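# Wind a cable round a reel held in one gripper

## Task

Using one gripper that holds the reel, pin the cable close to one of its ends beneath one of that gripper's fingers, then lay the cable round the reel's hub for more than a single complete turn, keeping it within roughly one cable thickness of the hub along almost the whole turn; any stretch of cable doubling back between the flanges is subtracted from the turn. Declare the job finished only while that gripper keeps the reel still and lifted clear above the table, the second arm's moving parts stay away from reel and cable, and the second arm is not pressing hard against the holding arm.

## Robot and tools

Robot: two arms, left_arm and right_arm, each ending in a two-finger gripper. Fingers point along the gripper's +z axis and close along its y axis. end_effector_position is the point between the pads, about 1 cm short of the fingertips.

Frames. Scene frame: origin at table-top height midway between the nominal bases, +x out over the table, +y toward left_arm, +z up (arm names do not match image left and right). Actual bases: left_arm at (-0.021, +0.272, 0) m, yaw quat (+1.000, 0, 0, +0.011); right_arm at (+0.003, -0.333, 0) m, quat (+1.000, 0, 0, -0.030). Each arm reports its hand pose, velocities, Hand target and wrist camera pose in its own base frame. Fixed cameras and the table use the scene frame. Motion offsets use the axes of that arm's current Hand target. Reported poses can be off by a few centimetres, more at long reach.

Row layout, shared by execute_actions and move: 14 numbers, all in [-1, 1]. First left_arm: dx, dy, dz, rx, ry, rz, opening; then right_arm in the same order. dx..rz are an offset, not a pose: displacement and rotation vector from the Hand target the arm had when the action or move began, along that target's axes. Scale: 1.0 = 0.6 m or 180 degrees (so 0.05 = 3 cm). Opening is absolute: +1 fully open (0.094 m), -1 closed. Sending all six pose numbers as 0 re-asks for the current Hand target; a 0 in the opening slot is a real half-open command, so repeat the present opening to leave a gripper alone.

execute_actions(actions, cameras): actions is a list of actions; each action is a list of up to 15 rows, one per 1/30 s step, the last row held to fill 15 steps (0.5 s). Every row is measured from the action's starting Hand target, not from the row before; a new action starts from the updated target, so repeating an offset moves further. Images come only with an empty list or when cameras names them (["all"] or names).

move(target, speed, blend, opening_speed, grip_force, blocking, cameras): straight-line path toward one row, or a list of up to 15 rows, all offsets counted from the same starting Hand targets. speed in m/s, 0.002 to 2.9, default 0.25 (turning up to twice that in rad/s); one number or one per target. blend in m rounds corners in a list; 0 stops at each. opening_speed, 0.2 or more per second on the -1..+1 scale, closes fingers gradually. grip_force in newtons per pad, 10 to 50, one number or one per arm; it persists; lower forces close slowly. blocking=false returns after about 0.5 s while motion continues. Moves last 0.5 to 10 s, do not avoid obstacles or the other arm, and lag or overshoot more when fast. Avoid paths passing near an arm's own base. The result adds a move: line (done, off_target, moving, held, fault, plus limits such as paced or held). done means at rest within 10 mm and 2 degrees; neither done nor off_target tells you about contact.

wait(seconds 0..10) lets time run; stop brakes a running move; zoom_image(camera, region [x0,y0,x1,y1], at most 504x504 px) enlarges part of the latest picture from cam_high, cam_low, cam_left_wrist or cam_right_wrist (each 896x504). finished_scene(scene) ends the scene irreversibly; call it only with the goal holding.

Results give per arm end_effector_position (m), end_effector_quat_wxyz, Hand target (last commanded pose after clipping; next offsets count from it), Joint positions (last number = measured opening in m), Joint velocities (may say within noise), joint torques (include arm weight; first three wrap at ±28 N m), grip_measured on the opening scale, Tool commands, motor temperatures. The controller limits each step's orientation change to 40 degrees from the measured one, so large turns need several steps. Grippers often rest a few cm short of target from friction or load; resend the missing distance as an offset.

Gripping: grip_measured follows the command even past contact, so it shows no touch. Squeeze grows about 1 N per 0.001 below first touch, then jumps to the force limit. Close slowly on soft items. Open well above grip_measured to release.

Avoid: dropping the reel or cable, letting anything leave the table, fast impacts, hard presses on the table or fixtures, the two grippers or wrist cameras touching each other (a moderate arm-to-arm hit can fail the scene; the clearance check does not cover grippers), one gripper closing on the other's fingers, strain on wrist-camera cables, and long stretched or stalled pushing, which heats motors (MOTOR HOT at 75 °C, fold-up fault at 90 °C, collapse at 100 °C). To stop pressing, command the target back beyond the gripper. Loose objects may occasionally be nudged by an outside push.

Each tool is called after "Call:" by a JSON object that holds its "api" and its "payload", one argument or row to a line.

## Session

Call:
{"api": "execute_actions", "payload": {
  "actions": []
}}

Call:
{"api": "zoom_image", "payload": {
  "camera": "cam_high",
  "region": [200, 110, 680, 350]
}}

Call:
{"api": "zoom_image", "payload": {
  "camera": "cam_low",
  "region": [260, 130, 500, 310]
}}

Scene clock: 0.00 s.
left_arm: end_effector_position=(+0.4093, +0.0035, +0.1166) grip_measured=+1.000 end_effector_quat_wxyz=(+0.606, -0.055, +0.793, +0.012) | right_arm: end_effector_position=(+0.3823, -0.0629, +0.0958) grip_measured=+1.000 end_effector_quat_wxyz=(+0.553, +0.132, +0.810, -0.141)
Joint positions: left_arm=[-0.055 1.549 0.397 0.882 -0.14 -0.087 0.094] | right_arm=[0.016 1.513 0.377 0.748 0.399 0.068 0.094]
Joint velocities: within noise
Joint torques (N m): no reading
Motor temperatures (°C): left_arm=[20 24 21 19 20 19 19] | right_arm=[22 23 24 20 22 18 21]
Heat: left arm: 24 °C; right arm: 24 °C.
Hand target: left_arm +0.4118, +0.0035, +0.1246; +0.615, -0.056, +0.786, +0.012 | right_arm +0.3821, -0.0632, +0.0957; +0.551, +0.132, +0.812, -0.142
Tool commands: left_gripper/opening=+1.0 right_gripper/opening=+1.0
camera_calibration:
cam_left_wrist: T_world_to_cam=[[0.127604, -0.989652, 0.0656264, -0.0561841], [-0.648863, -0.13334, -0.749131, 0.388716], [0.750129, 0.0530096, -0.659163, -0.140767], [0, 0, 0, 1]] pos_world=[0.364986, 0.0036908, 0.202098]
cam_right_wrist: T_world_to_cam=[[-0.369435, -0.926899, 0.066158, 0.0804015], [-0.662578, 0.212828, -0.718119, 0.372773], [0.651543, -0.309133, -0.692769, -0.108743], [0, 0, 0, 1]] pos_world=[0.347545, -0.0384285, 0.187042]

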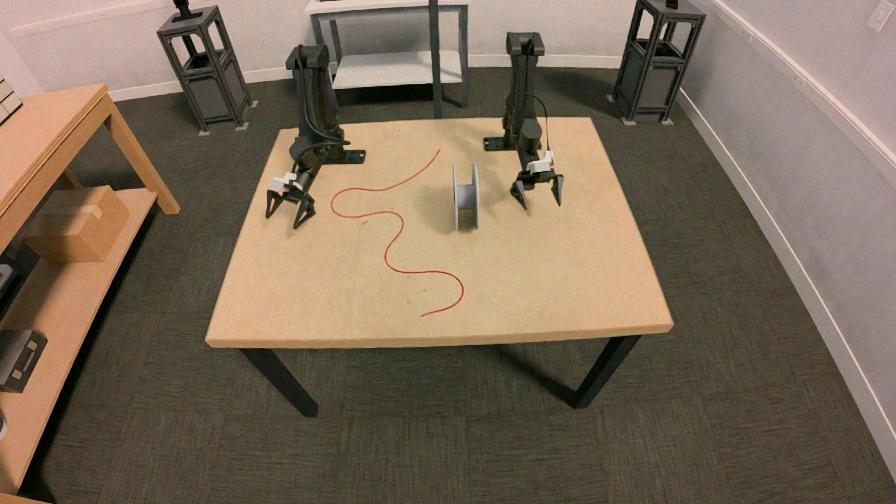

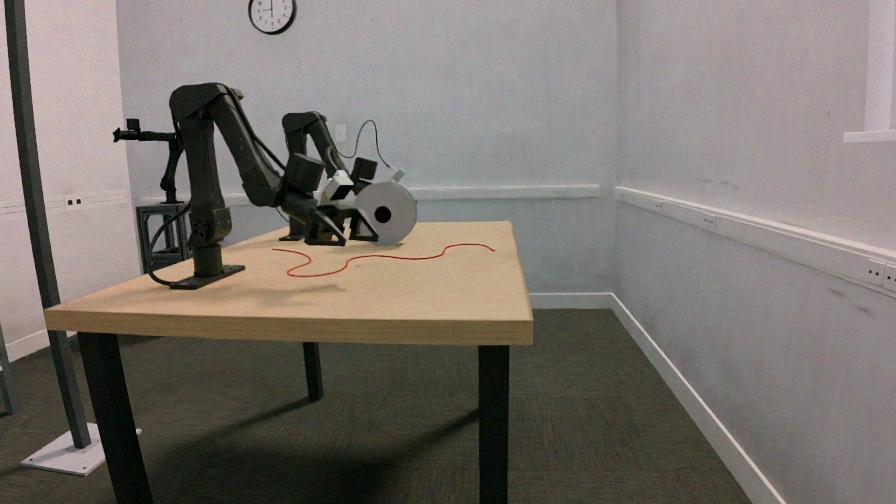

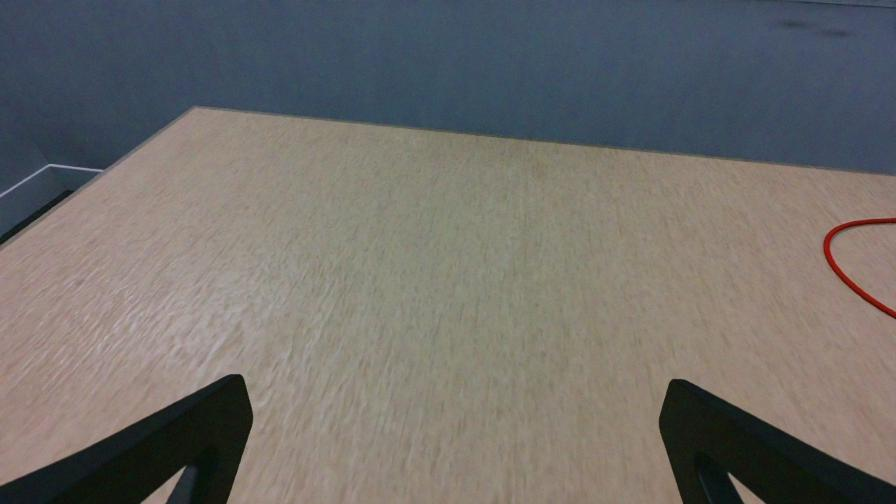

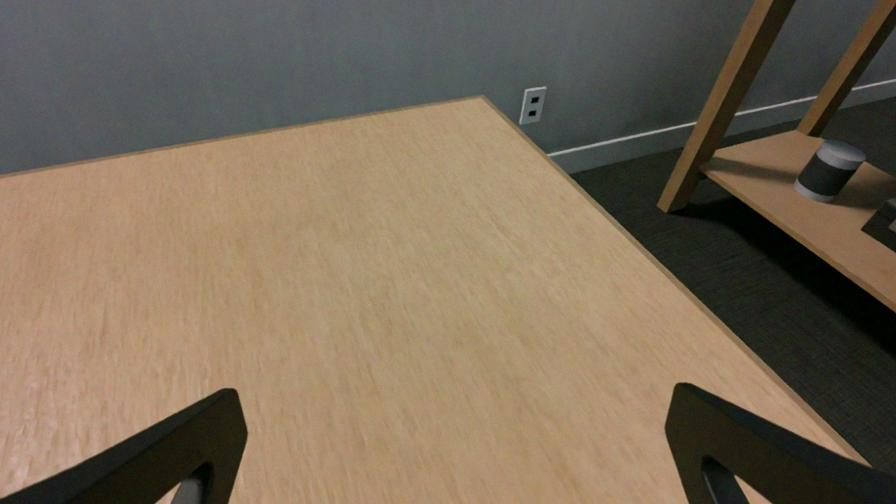

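Scaled by 1.050 from the camera's 896x504 image, which has a finer 1280x720 frame.

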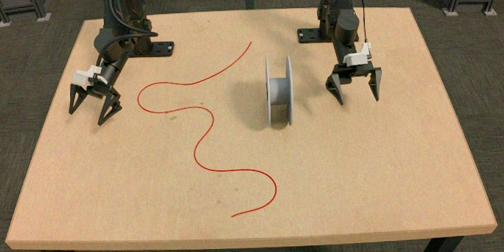

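Scaled by 2.100 from the camera's 896x504 image, which has a finer 1280x720 frame.

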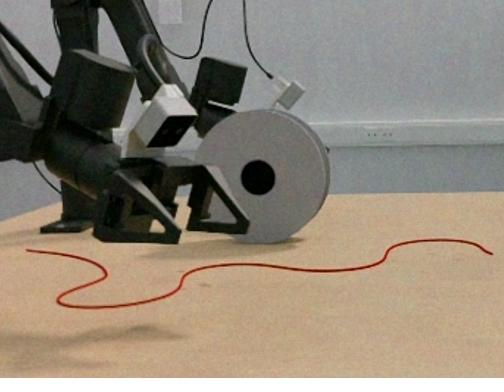

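Call:
{"api": "move", "payload": {
  "target": [
    [-0.121,-0.061,-0.363,0.174,0.399,0.249,0.4,0,0,0,0,0,0,1],
    [0.167,-0.532,-0.522,0.174,0.399,0.249,0.2,0,0,0,0,0,0,1]
  ],
  "blend": [0.05,0],
  "cameras": ["cam_left_wrist","cam_high"]
}}

Scene clock: 10.27 s.
left_arm: end_effector_position=(+0.1141, -0.3402, +0.1129) grip_measured=+0.202 end_effector_quat_wxyz=(-0.012, +0.385, +0.923, +0.010) | right_arm: end_effector_position=(+0.3823, -0.0629, +0.0958) grip_measured=+1.000 end_effector_quat_wxyz=(+0.553, +0.132, +0.810, -0.141)
Joint positions: left_arm=[-1.247 1.937 1.69 -1.355 0.006 -0.456 0.056] | right_arm=[0.016 1.513 0.377 0.748 0.399 0.068 0.094]
Joint torques (N m): left_arm=[0.02 -8.24 7.92 0.34 -0.05 -0.11] | right_arm=[0.09 -5.7 5.63 2 0.12 0.03]
Heat: left arm: 24 °C; right arm: 25 °C.
Hand target: left_arm +0.1181, -0.3481, +0.1194; +0.000, +0.382, +0.924, +0.000 | right_arm +0.3821, -0.0632, +0.0957; +0.551, +0.132, +0.812, -0.142
Off the commanded pose: left_arm 0.011 m, 2 deg | right_arm 0.000 m, 0 deg.
move: off_target (left_arm); target 2's new opening was sent with left_arm's hand 0.011 m and 2 deg from that target
camera_calibration:
cam_left_wrist: T_world_to_cam=[[-0.693465, -0.719897, -0.0292441, -0.162209], [-0.647588, 0.604991, 0.463267, 0.262799], [-0.315812, 0.340197, -0.885736, 0.341326], [0, 0, 0, 1]] pos_world=[0.165494, -0.391883, 0.175835]
Images, in order (width x height): cam_high 896x504, cam_left_wrist 896x504.

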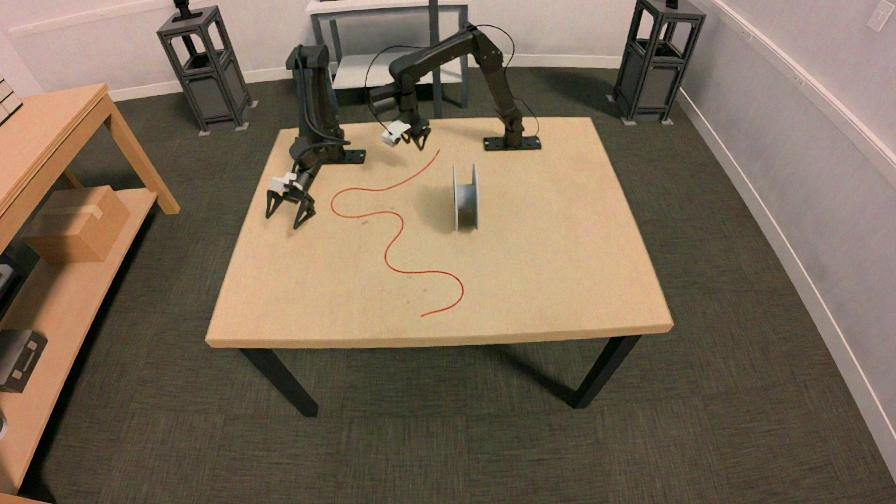

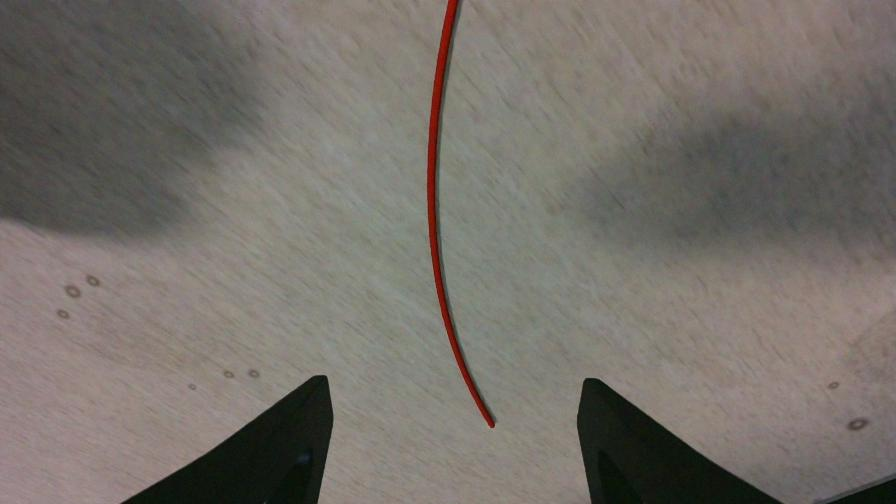

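Call:
{"api": "move", "payload": {
  "target": [-0.048,0.0166,0.14,0,0,0,0,0,0,0,0,0,0,1],
  "speed": 0.12,
  "cameras": ["cam_left_wrist"]
}}

Scene clock: 12.90 s.
left_arm: end_effector_position=(+0.1425, -0.3626, +0.0400) grip_measured=+0.001 end_effector_quat_wxyz=(-0.002, +0.382, +0.924, -0.002) | right_arm: end_effector_position=(+0.3823, -0.0629, +0.0958) grip_measured=+1.000 end_effector_quat_wxyz=(+0.553, +0.132, +0.810, -0.141)
Joint positions: left_arm=[-1.196 2.062 1.579 -1.086 0.006 -0.413 0.047] | right_arm=[0.016 1.513 0.377 0.748 0.399 0.068 0.094]
Joint torques (N m): left_arm=[0.43 -8.87 4.66 0.43 -0.04 0.09] | right_arm=[0.03 -5.67 5.63 2.01 0.12 0.03]
Heat: left arm: 25 °C; right arm: 25 °C.
Hand target: left_arm +0.1455, -0.3615, +0.0355; +0.000, +0.382, +0.924, +0.000 | right_arm +0.3821, -0.0632, +0.0957; +0.551, +0.132, +0.812, -0.142
Off the commanded pose: left_arm 0.006 m, 0 deg | right_arm 0.000 m, 0 deg.
move: done
camera_calibration:
cam_left_wrist: T_world_to_cam=[[-0.687407, -0.726134, -0.01418, -0.164521], [-0.657233, 0.613636, 0.437602, 0.334028], [-0.309056, 0.31013, -0.899057, 0.28198], [0, 0, 0, 1]] pos_world=[0.193589, -0.411886, 0.105012]
Images, in order (width x height): cam_left_wrist 896x504.

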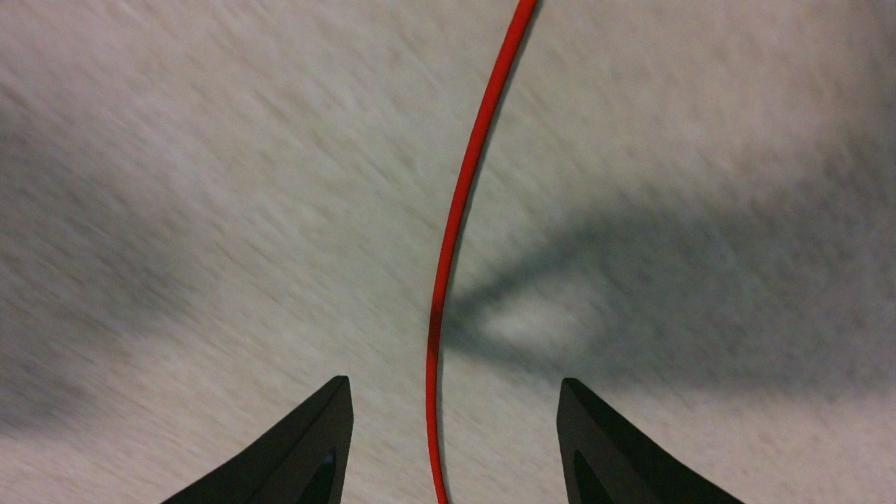

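Call:
{"api": "move", "payload": {
  "target": [0,-0.004,0.035,0,0,0,0,0,0,0,0,0,0,1],
  "speed": 0.05,
  "cameras": ["cam_left_wrist"]
}}

Scene clock: 14.60 s.
left_arm: end_effector_position=(+0.1432, -0.3643, +0.0206) grip_measured=+0.001 end_effector_quat_wxyz=(+0.000, +0.382, +0.924, -0.004) | right_arm: end_effector_position=(+0.3823, -0.0629, +0.0958) grip_measured=+1.000 end_effector_quat_wxyz=(+0.553, +0.132, +0.810, -0.141)
Joint positions: left_arm=[-1.196 2.086 1.534 -1.014 0.006 -0.413 0.047] | right_arm=[0.016 1.513 0.377 0.748 0.399 0.068 0.094]
Joint torques (N m): left_arm=[-0.06 -8.73 4.37 0.53 -0.03 0.03] | right_arm=[0.02 -5.61 5.6 2.02 0.11 0.03]
Heat: left arm: 25 °C; right arm: 25 °C.
Hand target: left_arm +0.1437, -0.3631, +0.0144; +0.000, +0.382, +0.924, +0.000 | right_arm +0.3821, -0.0632, +0.0957; +0.551, +0.132, +0.812, -0.142
Off the commanded pose: left_arm 0.006 m, 0 deg | right_arm 0.000 m, 0 deg.
move: done
camera_calibration:
cam_left_wrist: T_world_to_cam=[[-0.687437, -0.726141, -0.0122306, -0.165628], [-0.657943, 0.615567, 0.433807, 0.344793], [-0.307477, 0.306262, -0.900923, 0.263738], [0, 0, 0, 1]] pos_world=[0.194089, -0.413286, 0.0860085]
Images, in order (width x height): cam_left_wrist 896x504.

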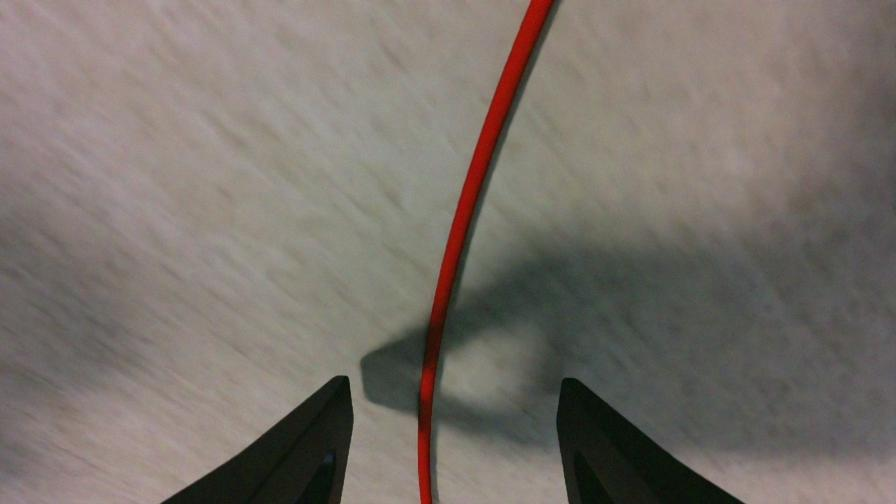

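Nearly touching. A touch lower, then close.

Call:
{"api": "move", "payload": {
  "target": [0.01,-0.006,0.02,0,0,0,0,0,0,0,0,0,0,1],
  "speed": 0.05
}}

Call:
{"api": "move", "payload": {
  "target": [0,0,0,0,0,0,-1,0,0,0,0,0,0,1],
  "opening_speed": 0.6,
  "cameras": ["cam_left_wrist"]
}}

Call:
{"api": "move", "payload": {
  "target": [0,0,-0.2,0,0,0,-1,0,0,0,0,0,0,1],
  "speed": 0.1,
  "cameras": ["cam_left_wrist","cam_high","cam_low"]
}}

Scene clock: 16.00 s.
left_arm: end_effector_position=(+0.1422, -0.3622, +0.0150) grip_measured=+0.001 end_effector_quat_wxyz=(+0.000, +0.380, +0.925, -0.005) | right_arm: end_effector_position=(+0.3823, -0.0629, +0.0958) grip_measured=+1.000 end_effector_quat_wxyz=(+0.553, +0.132, +0.810, -0.141)
Joint positions: left_arm=[-1.197 2.083 1.507 -0.988 0.006 -0.418 0.047] | right_arm=[0.016 1.513 0.377 0.748 0.399 0.068 0.094]
Joint torques (N m): left_arm=[-1.42 -8.36 3.07 0.72 -0.03 -0.1] | right_arm=[0.05 -5.67 5.6 2.01 0.12 0.03]
Heat: left arm: 25 °C; right arm: 25 °C.
Hand target: left_arm +0.1371, -0.3615, +0.0025; +0.000, +0.382, +0.924, +0.000 | right_arm +0.3821, -0.0632, +0.0957; +0.551, +0.132, +0.812, -0.142
Off the commanded pose: left_arm 0.014 m, 1 deg | right_arm 0.000 m, 0 deg.
move: off_target (left_arm)

Scene clock: 17.87 s.
left_arm: end_effector_position=(+0.1396, -0.3670, +0.0150) grip_measured=-0.983 end_effector_quat_wxyz=(+0.004, +0.383, +0.924, -0.011) | right_arm: end_effector_position=(+0.3823, -0.0629, +0.0958) grip_measured=+1.000 end_effector_quat_wxyz=(+0.553, +0.132, +0.810, -0.141)
Joint positions: left_arm=[-1.205 2.083 1.506 -0.973 0.009 -0.42 0.001] | right_arm=[0.016 1.513 0.377 0.748 0.399 0.068 0.094]
Joint torques (N m): left_arm=[-0.47 -8.31 2.86 0.62 -0.1 -0.09] | right_arm=[0.05 -5.68 5.6 2.01 0.12 0.03]
Heat: left arm: 25 °C; right arm: 25 °C.
Hand target: left_arm +0.1371, -0.3614, +0.0024; +0.000, +0.382, +0.924, +0.000 | right_arm +0.3821, -0.0632, +0.0957; +0.551, +0.132, +0.812, -0.142
Off the commanded pose: left_arm 0.014 m, 1 deg | right_arm 0.000 m, 0 deg.
move: off_target (left_arm)
camera_calibration:
cam_left_wrist: T_world_to_cam=[[-0.688803, -0.724945, -0.00222225, -0.169589], [-0.657542, 0.623464, 0.423003, 0.349504], [-0.305269, 0.292827, -0.906125, 0.253184], [0, 0, 0, 1]] pos_world=[0.19029, -0.414985, 0.0811982]
Images, in order (width x height): cam_left_wrist 896x504.

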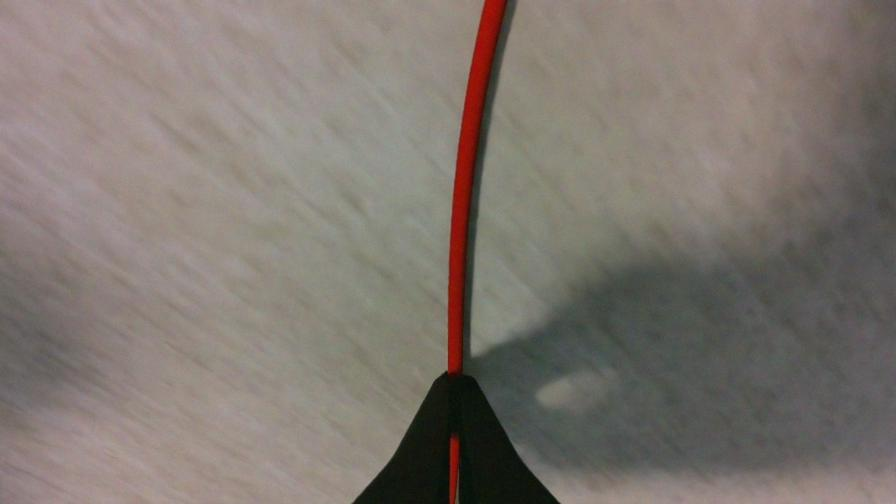

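Scene clock: 19.83 s.
left_arm: end_effector_position=(+0.1356, -0.3564, +0.1036) grip_measured=-0.983 end_effector_quat_wxyz=(-0.021, +0.382, +0.924, +0.015) | right_arm: end_effector_position=(+0.3823, -0.0629, +0.0958) grip_measured=+1.000 end_effector_quat_wxyz=(+0.553, +0.132, +0.810, -0.141)
Joint positions: left_arm=[-1.205 2.051 1.814 -1.385 0.009 -0.42 0.001] | right_arm=[0.016 1.513 0.377 0.748 0.399 0.068 0.094]
Joint torques (N m): left_arm=[-0.58 -11.7 7.66 0.17 -0.05 -0.09] | right_arm=[-0.01 -5.65 5.63 2.01 0.12 0.02]
Heat: left arm: 26 °C; right arm: 25 °C.
Hand target: left_arm +0.1370, -0.3614, +0.1224; +0.000, +0.382, +0.924, +0.000 | right_arm +0.3821, -0.0632, +0.0957; +0.551, +0.132, +0.812, -0.142
Off the commanded pose: left_arm 0.020 m, 3 deg | right_arm 0.000 m, 0 deg.
move: off_target (left_arm)
camera_calibration:
cam_left_wrist: T_world_to_cam=[[-0.689228, -0.723797, -0.0329165, -0.160943], [-0.646052, 0.59336, 0.480147, 0.284648], [-0.327998, 0.352197, -0.87657, 0.350366], [0, 0, 0, 1]] pos_world=[0.18789, -0.408787, 0.16515]
Images, in order (width x height): cam_high 896x504, cam_low 896x504, cam_left_wrist 896x504.

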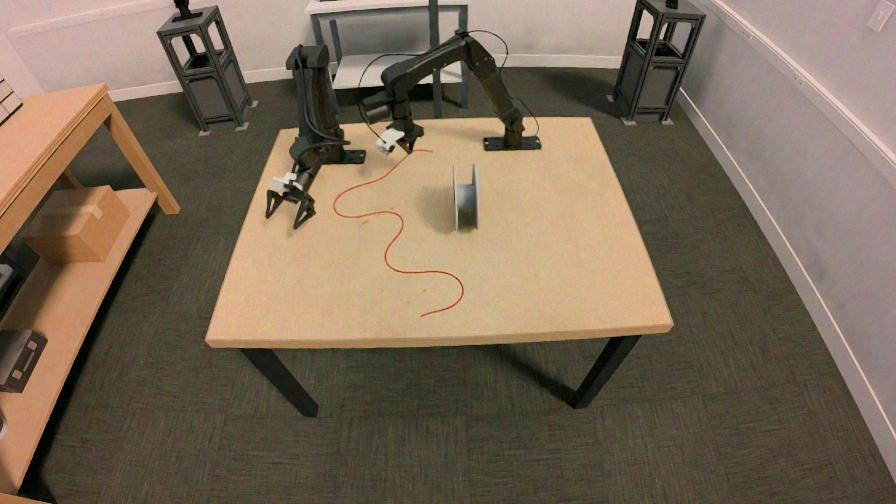

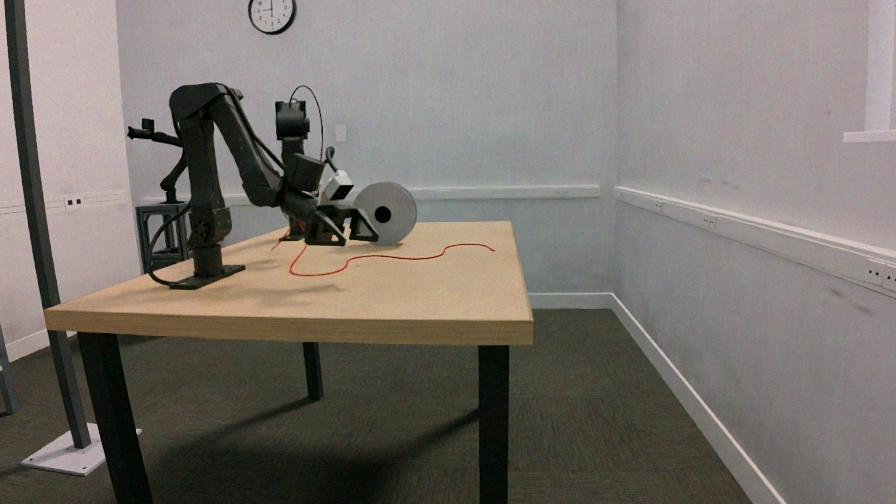

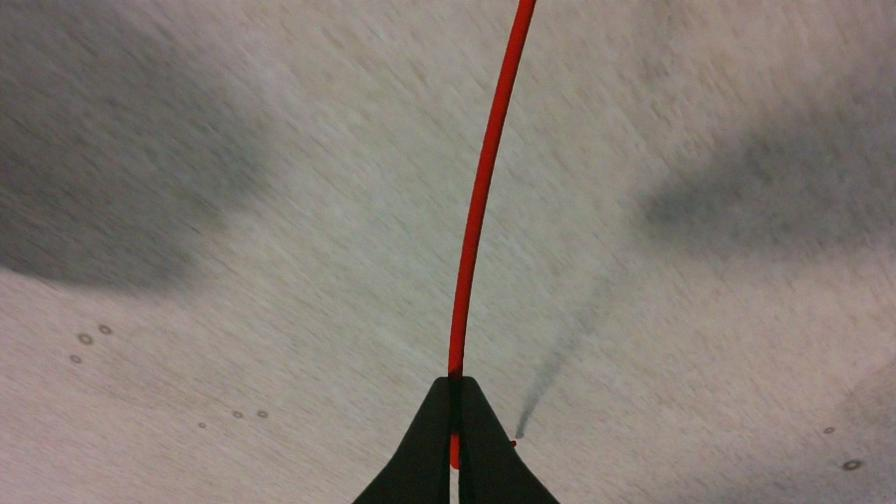

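Call:
{"api": "move", "payload": {
  "target": [
    [0.008,0.0625,-0.3,0,0,-0.08,-1,0,0,0,0,0,0,1],
    [-0.039,0.409,-0.32,0,0,-0.25,-1,0,0,0,0,0,0,1]
  ],
  "blend": [0.04,0],
  "speed": 0.2,
  "cameras": ["cam_left_wrist","cam_high","cam_low"]
}}

Call:
{"api": "zoom_image", "payload": {
  "camera": "cam_high",
  "region": [400, 90, 540, 240]
}}

Call:
{"api": "zoom_image", "payload": {
  "camera": "cam_low",
  "region": [300, 90, 450, 260]
}}

Scene clock: 23.83 s.
left_arm: end_effector_position=(+0.3242, -0.2036, +0.3063) grip_measured=-0.983 end_effector_quat_wxyz=(+0.183, -0.005, +0.976, -0.120) | right_arm: end_effector_position=(+0.3823, -0.0629, +0.0958) grip_measured=+1.000 end_effector_quat_wxyz=(+0.553, +0.132, +0.810, -0.141)
Joint positions: left_arm=[-0.56 1.793 2.224 -1.56 0.007 -0.572 0.001] | right_arm=[0.016 1.513 0.377 0.748 0.399 0.068 0.094]
Joint torques (N m): left_arm=[-0.13 -6.37 7.68 1.04 -0.02 0.11] | right_arm=[0.08 -5.63 5.55 2.01 0.12 0.04]
Motor temperatures (°C): left_arm=[20 26 22 20 20 19 19] | right_arm=[22 24 25 25 22 18 21]
Heat: left arm: 26 °C; right arm: 25 °C.
Hand target: left_arm +0.3268, -0.2042, +0.3145; +0.000, -0.001, +1.000, +0.000 | right_arm +0.3821, -0.0632, +0.0957; +0.551, +0.132, +0.812, -0.142
Off the commanded pose: left_arm 0.009 m, 25 deg | right_arm 0.000 m, 0 deg.
joint sent to its limit (left arm) — joint 4 (wrist pitch), lower limit. The joint targets are off in orientation, not in position.
move: off_target (left_arm)
camera_calibration:
cam_left_wrist: T_world_to_cam=[[-0.00337197, -0.973719, 0.227728, -0.266712], [-0.996361, 0.0226674, 0.0821678, 0.337786], [-0.0851703, -0.226623, -0.970252, 0.368292], [0, 0, 0, 1]] pos_world=[0.367024, -0.183896, 0.390319]
Images, in order (width x height): cam_high 896x504, cam_low 896x504, cam_left_wrist 896x504.

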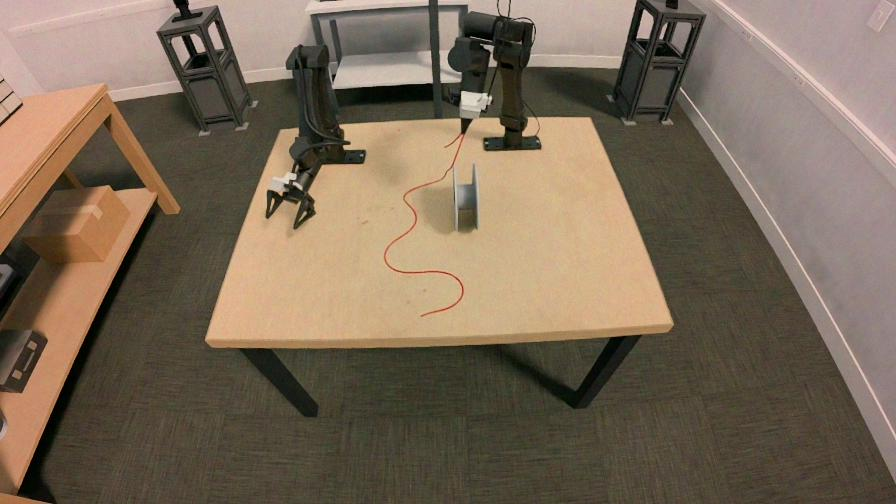

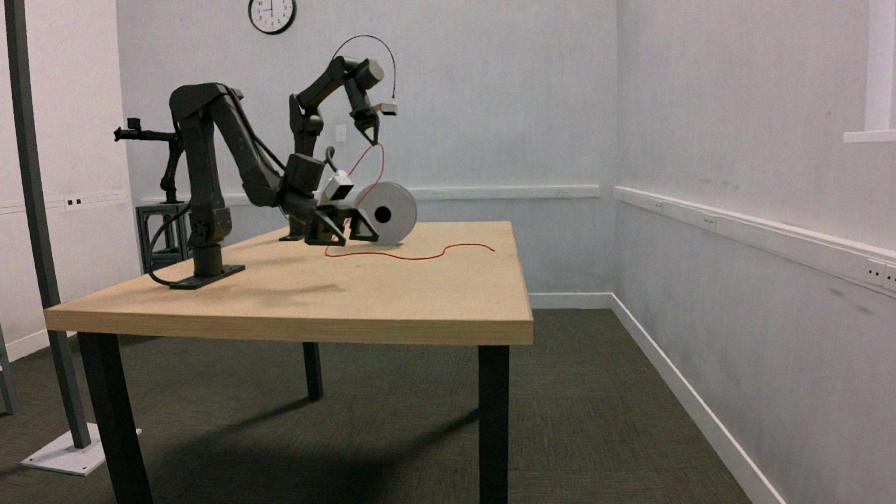

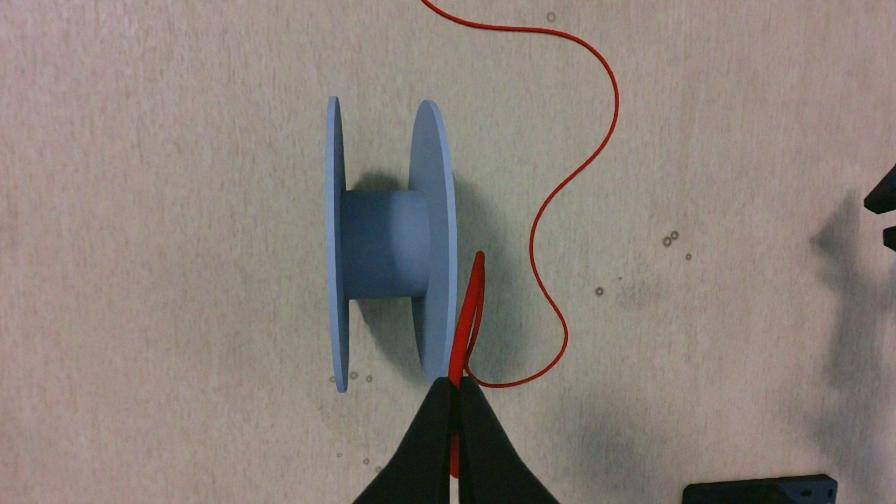

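Scaled by 3.360 from the camera's 896x504 image, which has a finer 1280x720 frame.

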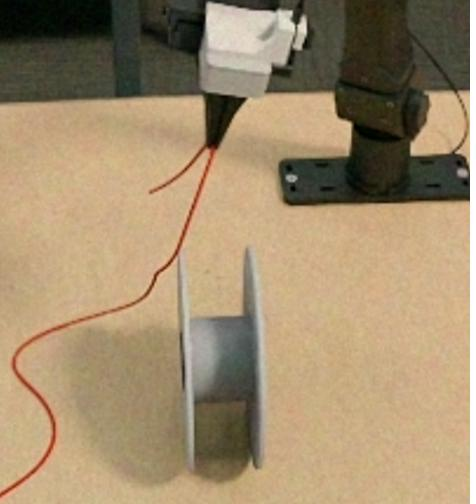

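Scaled by 2.965 from the camera's 896x504 image, which has a finer 1280x720 frame.

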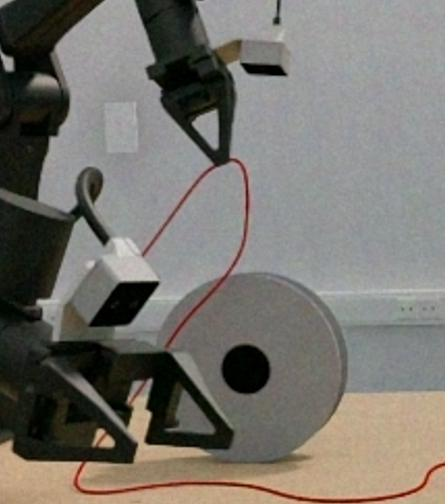

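Call:
{"api": "move", "payload": {
  "target": [
    [-0.087,-0.003,0.15,0,0,0,-1,0,0,0,0,0,0,1],
    [-0.087,-0.003,0.235,0,0,0,-1,0,0,0,0,0,0,1]
  ],
  "blend": [0.01,0],
  "speed": 0.12,
  "cameras": ["cam_left_wrist","cam_high","cam_low"]
}}

Call:
{"api": "zoom_image", "payload": {
  "camera": "cam_high",
  "region": [400, 90, 540, 240]
}}

Call:
{"api": "zoom_image", "payload": {
  "camera": "cam_low",
  "region": [300, 90, 450, 260]
}}

Scene clock: 29.13 s.
left_arm: end_effector_position=(+0.3786, -0.2103, +0.1784) grip_measured=-0.983 end_effector_quat_wxyz=(+0.053, -0.001, +0.998, -0.034) | right_arm: end_effector_position=(+0.3823, -0.0629, +0.0958) grip_measured=+1.000 end_effector_quat_wxyz=(+0.553, +0.132, +0.810, -0.141)
Joint positions: left_arm=[-0.506 2.154 2.269 -1.561 0.008 -0.508 0.001] | right_arm=[0.016 1.513 0.377 0.748 0.399 0.068 0.094]
Joint torques (N m): left_arm=[0.77 -9.59 4.56 0.57 -0.07 0.09] | right_arm=[0.03 -5.67 5.64 2.01 0.11 0.02]
Heat: left arm: 27 °C; right arm: 25 °C.
Hand target: left_arm +0.3790, -0.2059, +0.1736; +0.000, -0.001, +1.000, +0.000 | right_arm +0.3821, -0.0632, +0.0957; +0.551, +0.132, +0.812, -0.142
Off the commanded pose: left_arm 0.007 m, 7 deg | right_arm 0.000 m, 0 deg.
joint sent to its limit (left arm) — joint 4 (wrist pitch), lower limit. The joint targets are off in orientation, not in position.
move: off_target (left_arm)
camera_calibration:
cam_left_wrist: T_world_to_cam=[[0.0253505, -0.998391, 0.0507133, -0.228341], [-0.940549, -0.00663212, 0.339594, 0.329361], [-0.338712, -0.0563072, -0.939204, 0.373502], [0, 0, 0, 1]] pos_world=[0.442078, -0.204759, 0.250525]
Images, in order (width x height): cam_high 896x504, cam_low 896x504, cam_left_wrist 896x504.

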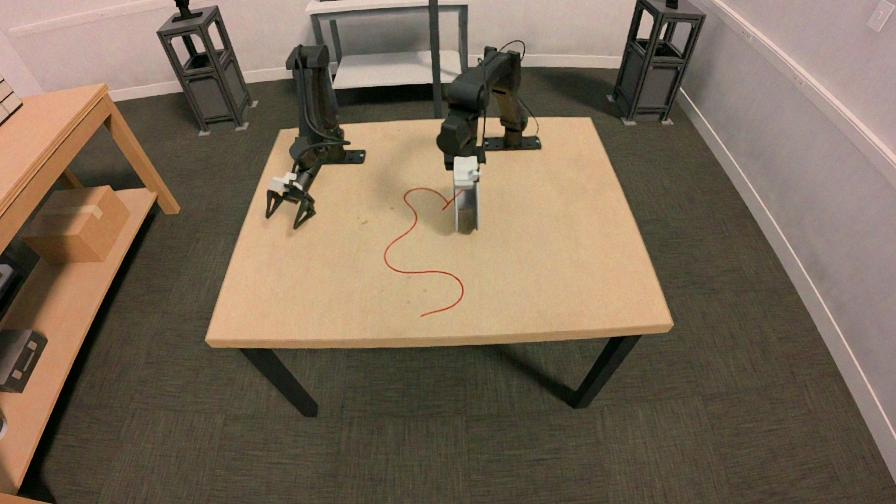

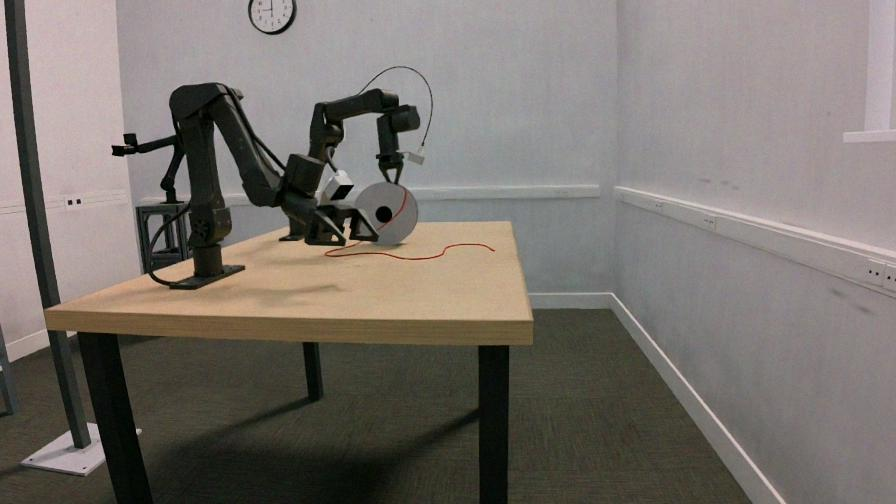

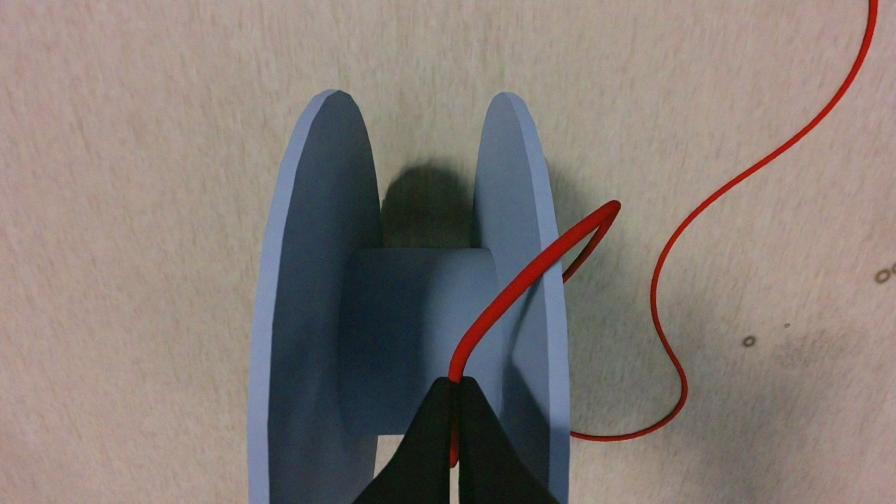

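Scaled by 3.360 from the camera's 896x504 image, which has a finer 1280x720 frame.

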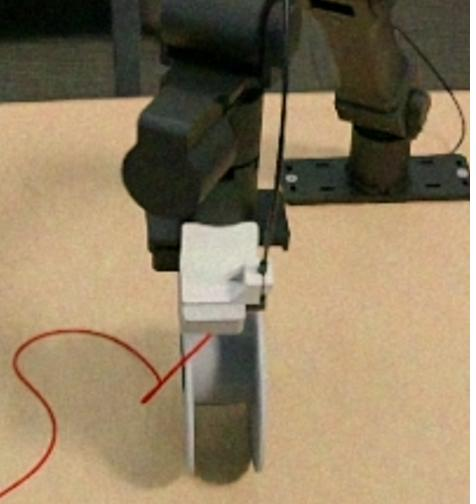

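Scaled by 2.965 from the camera's 896x504 image, which has a finer 1280x720 frame.

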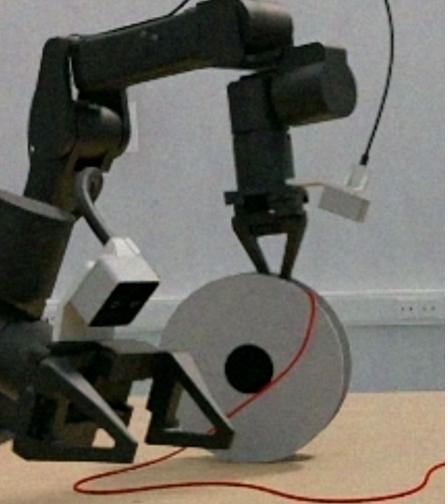

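Call:
{"api": "move", "payload": {
  "target": [-0.105,0.005,0.02,0,0,0,-1,0,0,0,0,0,0,1],
  "speed": 0.08,
  "cameras": ["cam_left_wrist","cam_high","cam_low"]
}}

Call:
{"api": "zoom_image", "payload": {
  "camera": "cam_high",
  "region": [400, 90, 540, 240]
}}

Call:
{"api": "zoom_image", "payload": {
  "camera": "cam_low",
  "region": [300, 90, 450, 260]
}}

Scene clock: 31.27 s.
left_arm: end_effector_position=(+0.4357, -0.2038, +0.1579) grip_measured=-0.983 end_effector_quat_wxyz=(+0.076, -0.002, +0.996, -0.040) | right_arm: end_effector_position=(+0.3823, -0.0629, +0.0958) grip_measured=+1.000 end_effector_quat_wxyz=(+0.553, +0.132, +0.810, -0.141)
Joint positions: left_arm=[-0.437 2.355 2.519 -1.563 0.008 -0.442 0.001] | right_arm=[0.016 1.513 0.377 0.748 0.399 0.068 0.094]
Joint torques (N m): left_arm=[0.42 -10.45 7.71 0.65 -0.07 0.05] | right_arm=[0.02 -5.6 5.6 2 0.11 0.04]
Heat: left arm: 27 °C; right arm: 25 °C.
Hand target: left_arm +0.4420, -0.2029, +0.1614; +0.000, -0.001, +1.000, +0.000 | right_arm +0.3821, -0.0632, +0.0957; +0.551, +0.132, +0.812, -0.142
Off the commanded pose: left_arm 0.007 m, 10 deg | right_arm 0.000 m, 0 deg.
joint sent to its limit (left arm) — joint 4 (wrist pitch), lower limit. The joint targets are off in orientation, not in position.
move: off_target (left_arm)
camera_calibration:
cam_left_wrist: T_world_to_cam=[[0.026136, -0.997606, 0.0640286, -0.224556], [-0.955037, -0.00599548, 0.296426, 0.403398], [-0.295333, -0.068897, -0.952907, 0.354694], [0, 0, 0, 1]] pos_world=[0.495882, -0.197162, 0.23279]
Images, in order (width x height): cam_high 896x504, cam_low 896x504, cam_left_wrist 896x504.

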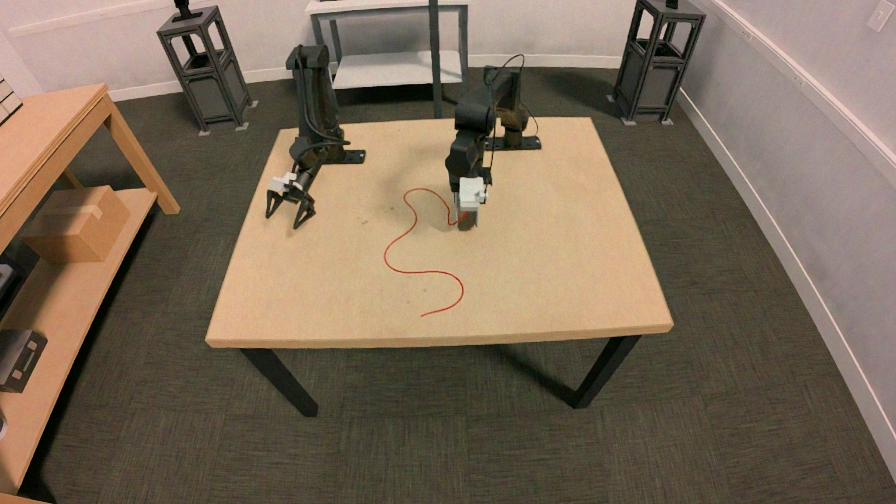

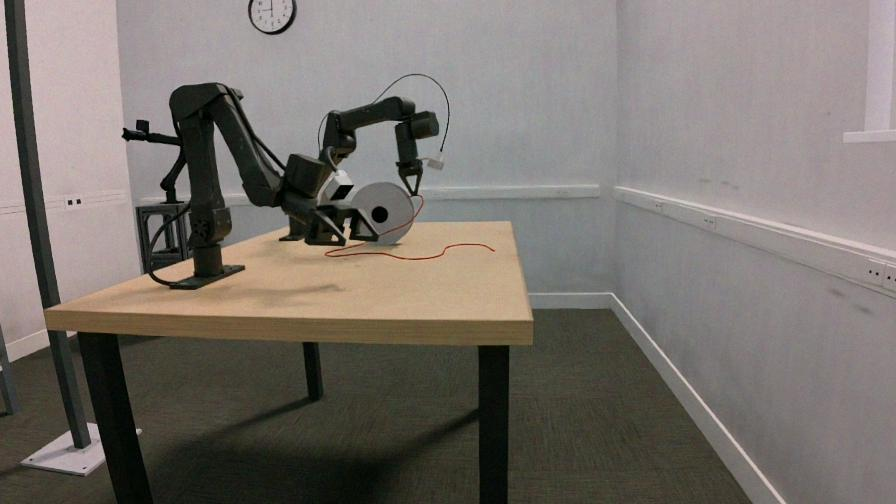

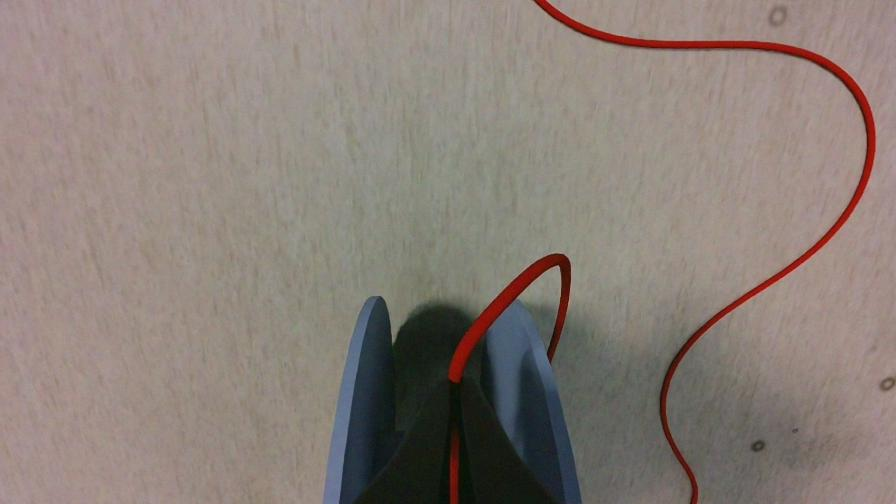

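Scaled by 3.360 from the camera's 896x504 image, which has a finer 1280x720 frame.

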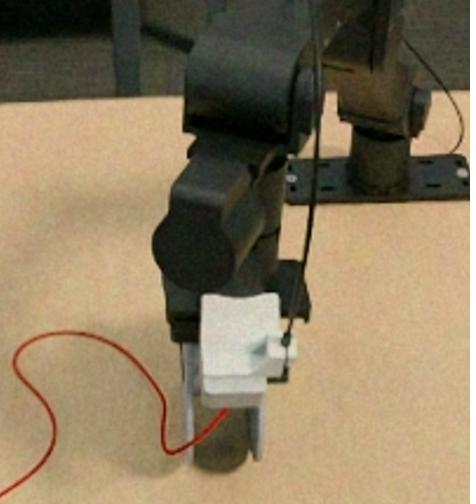

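Scaled by 2.965 from the camera's 896x504 image, which has a finer 1280x720 frame.

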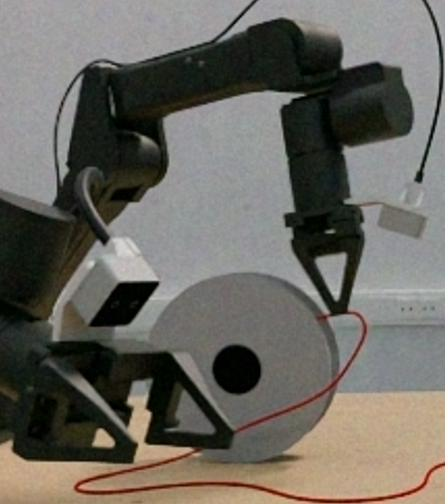

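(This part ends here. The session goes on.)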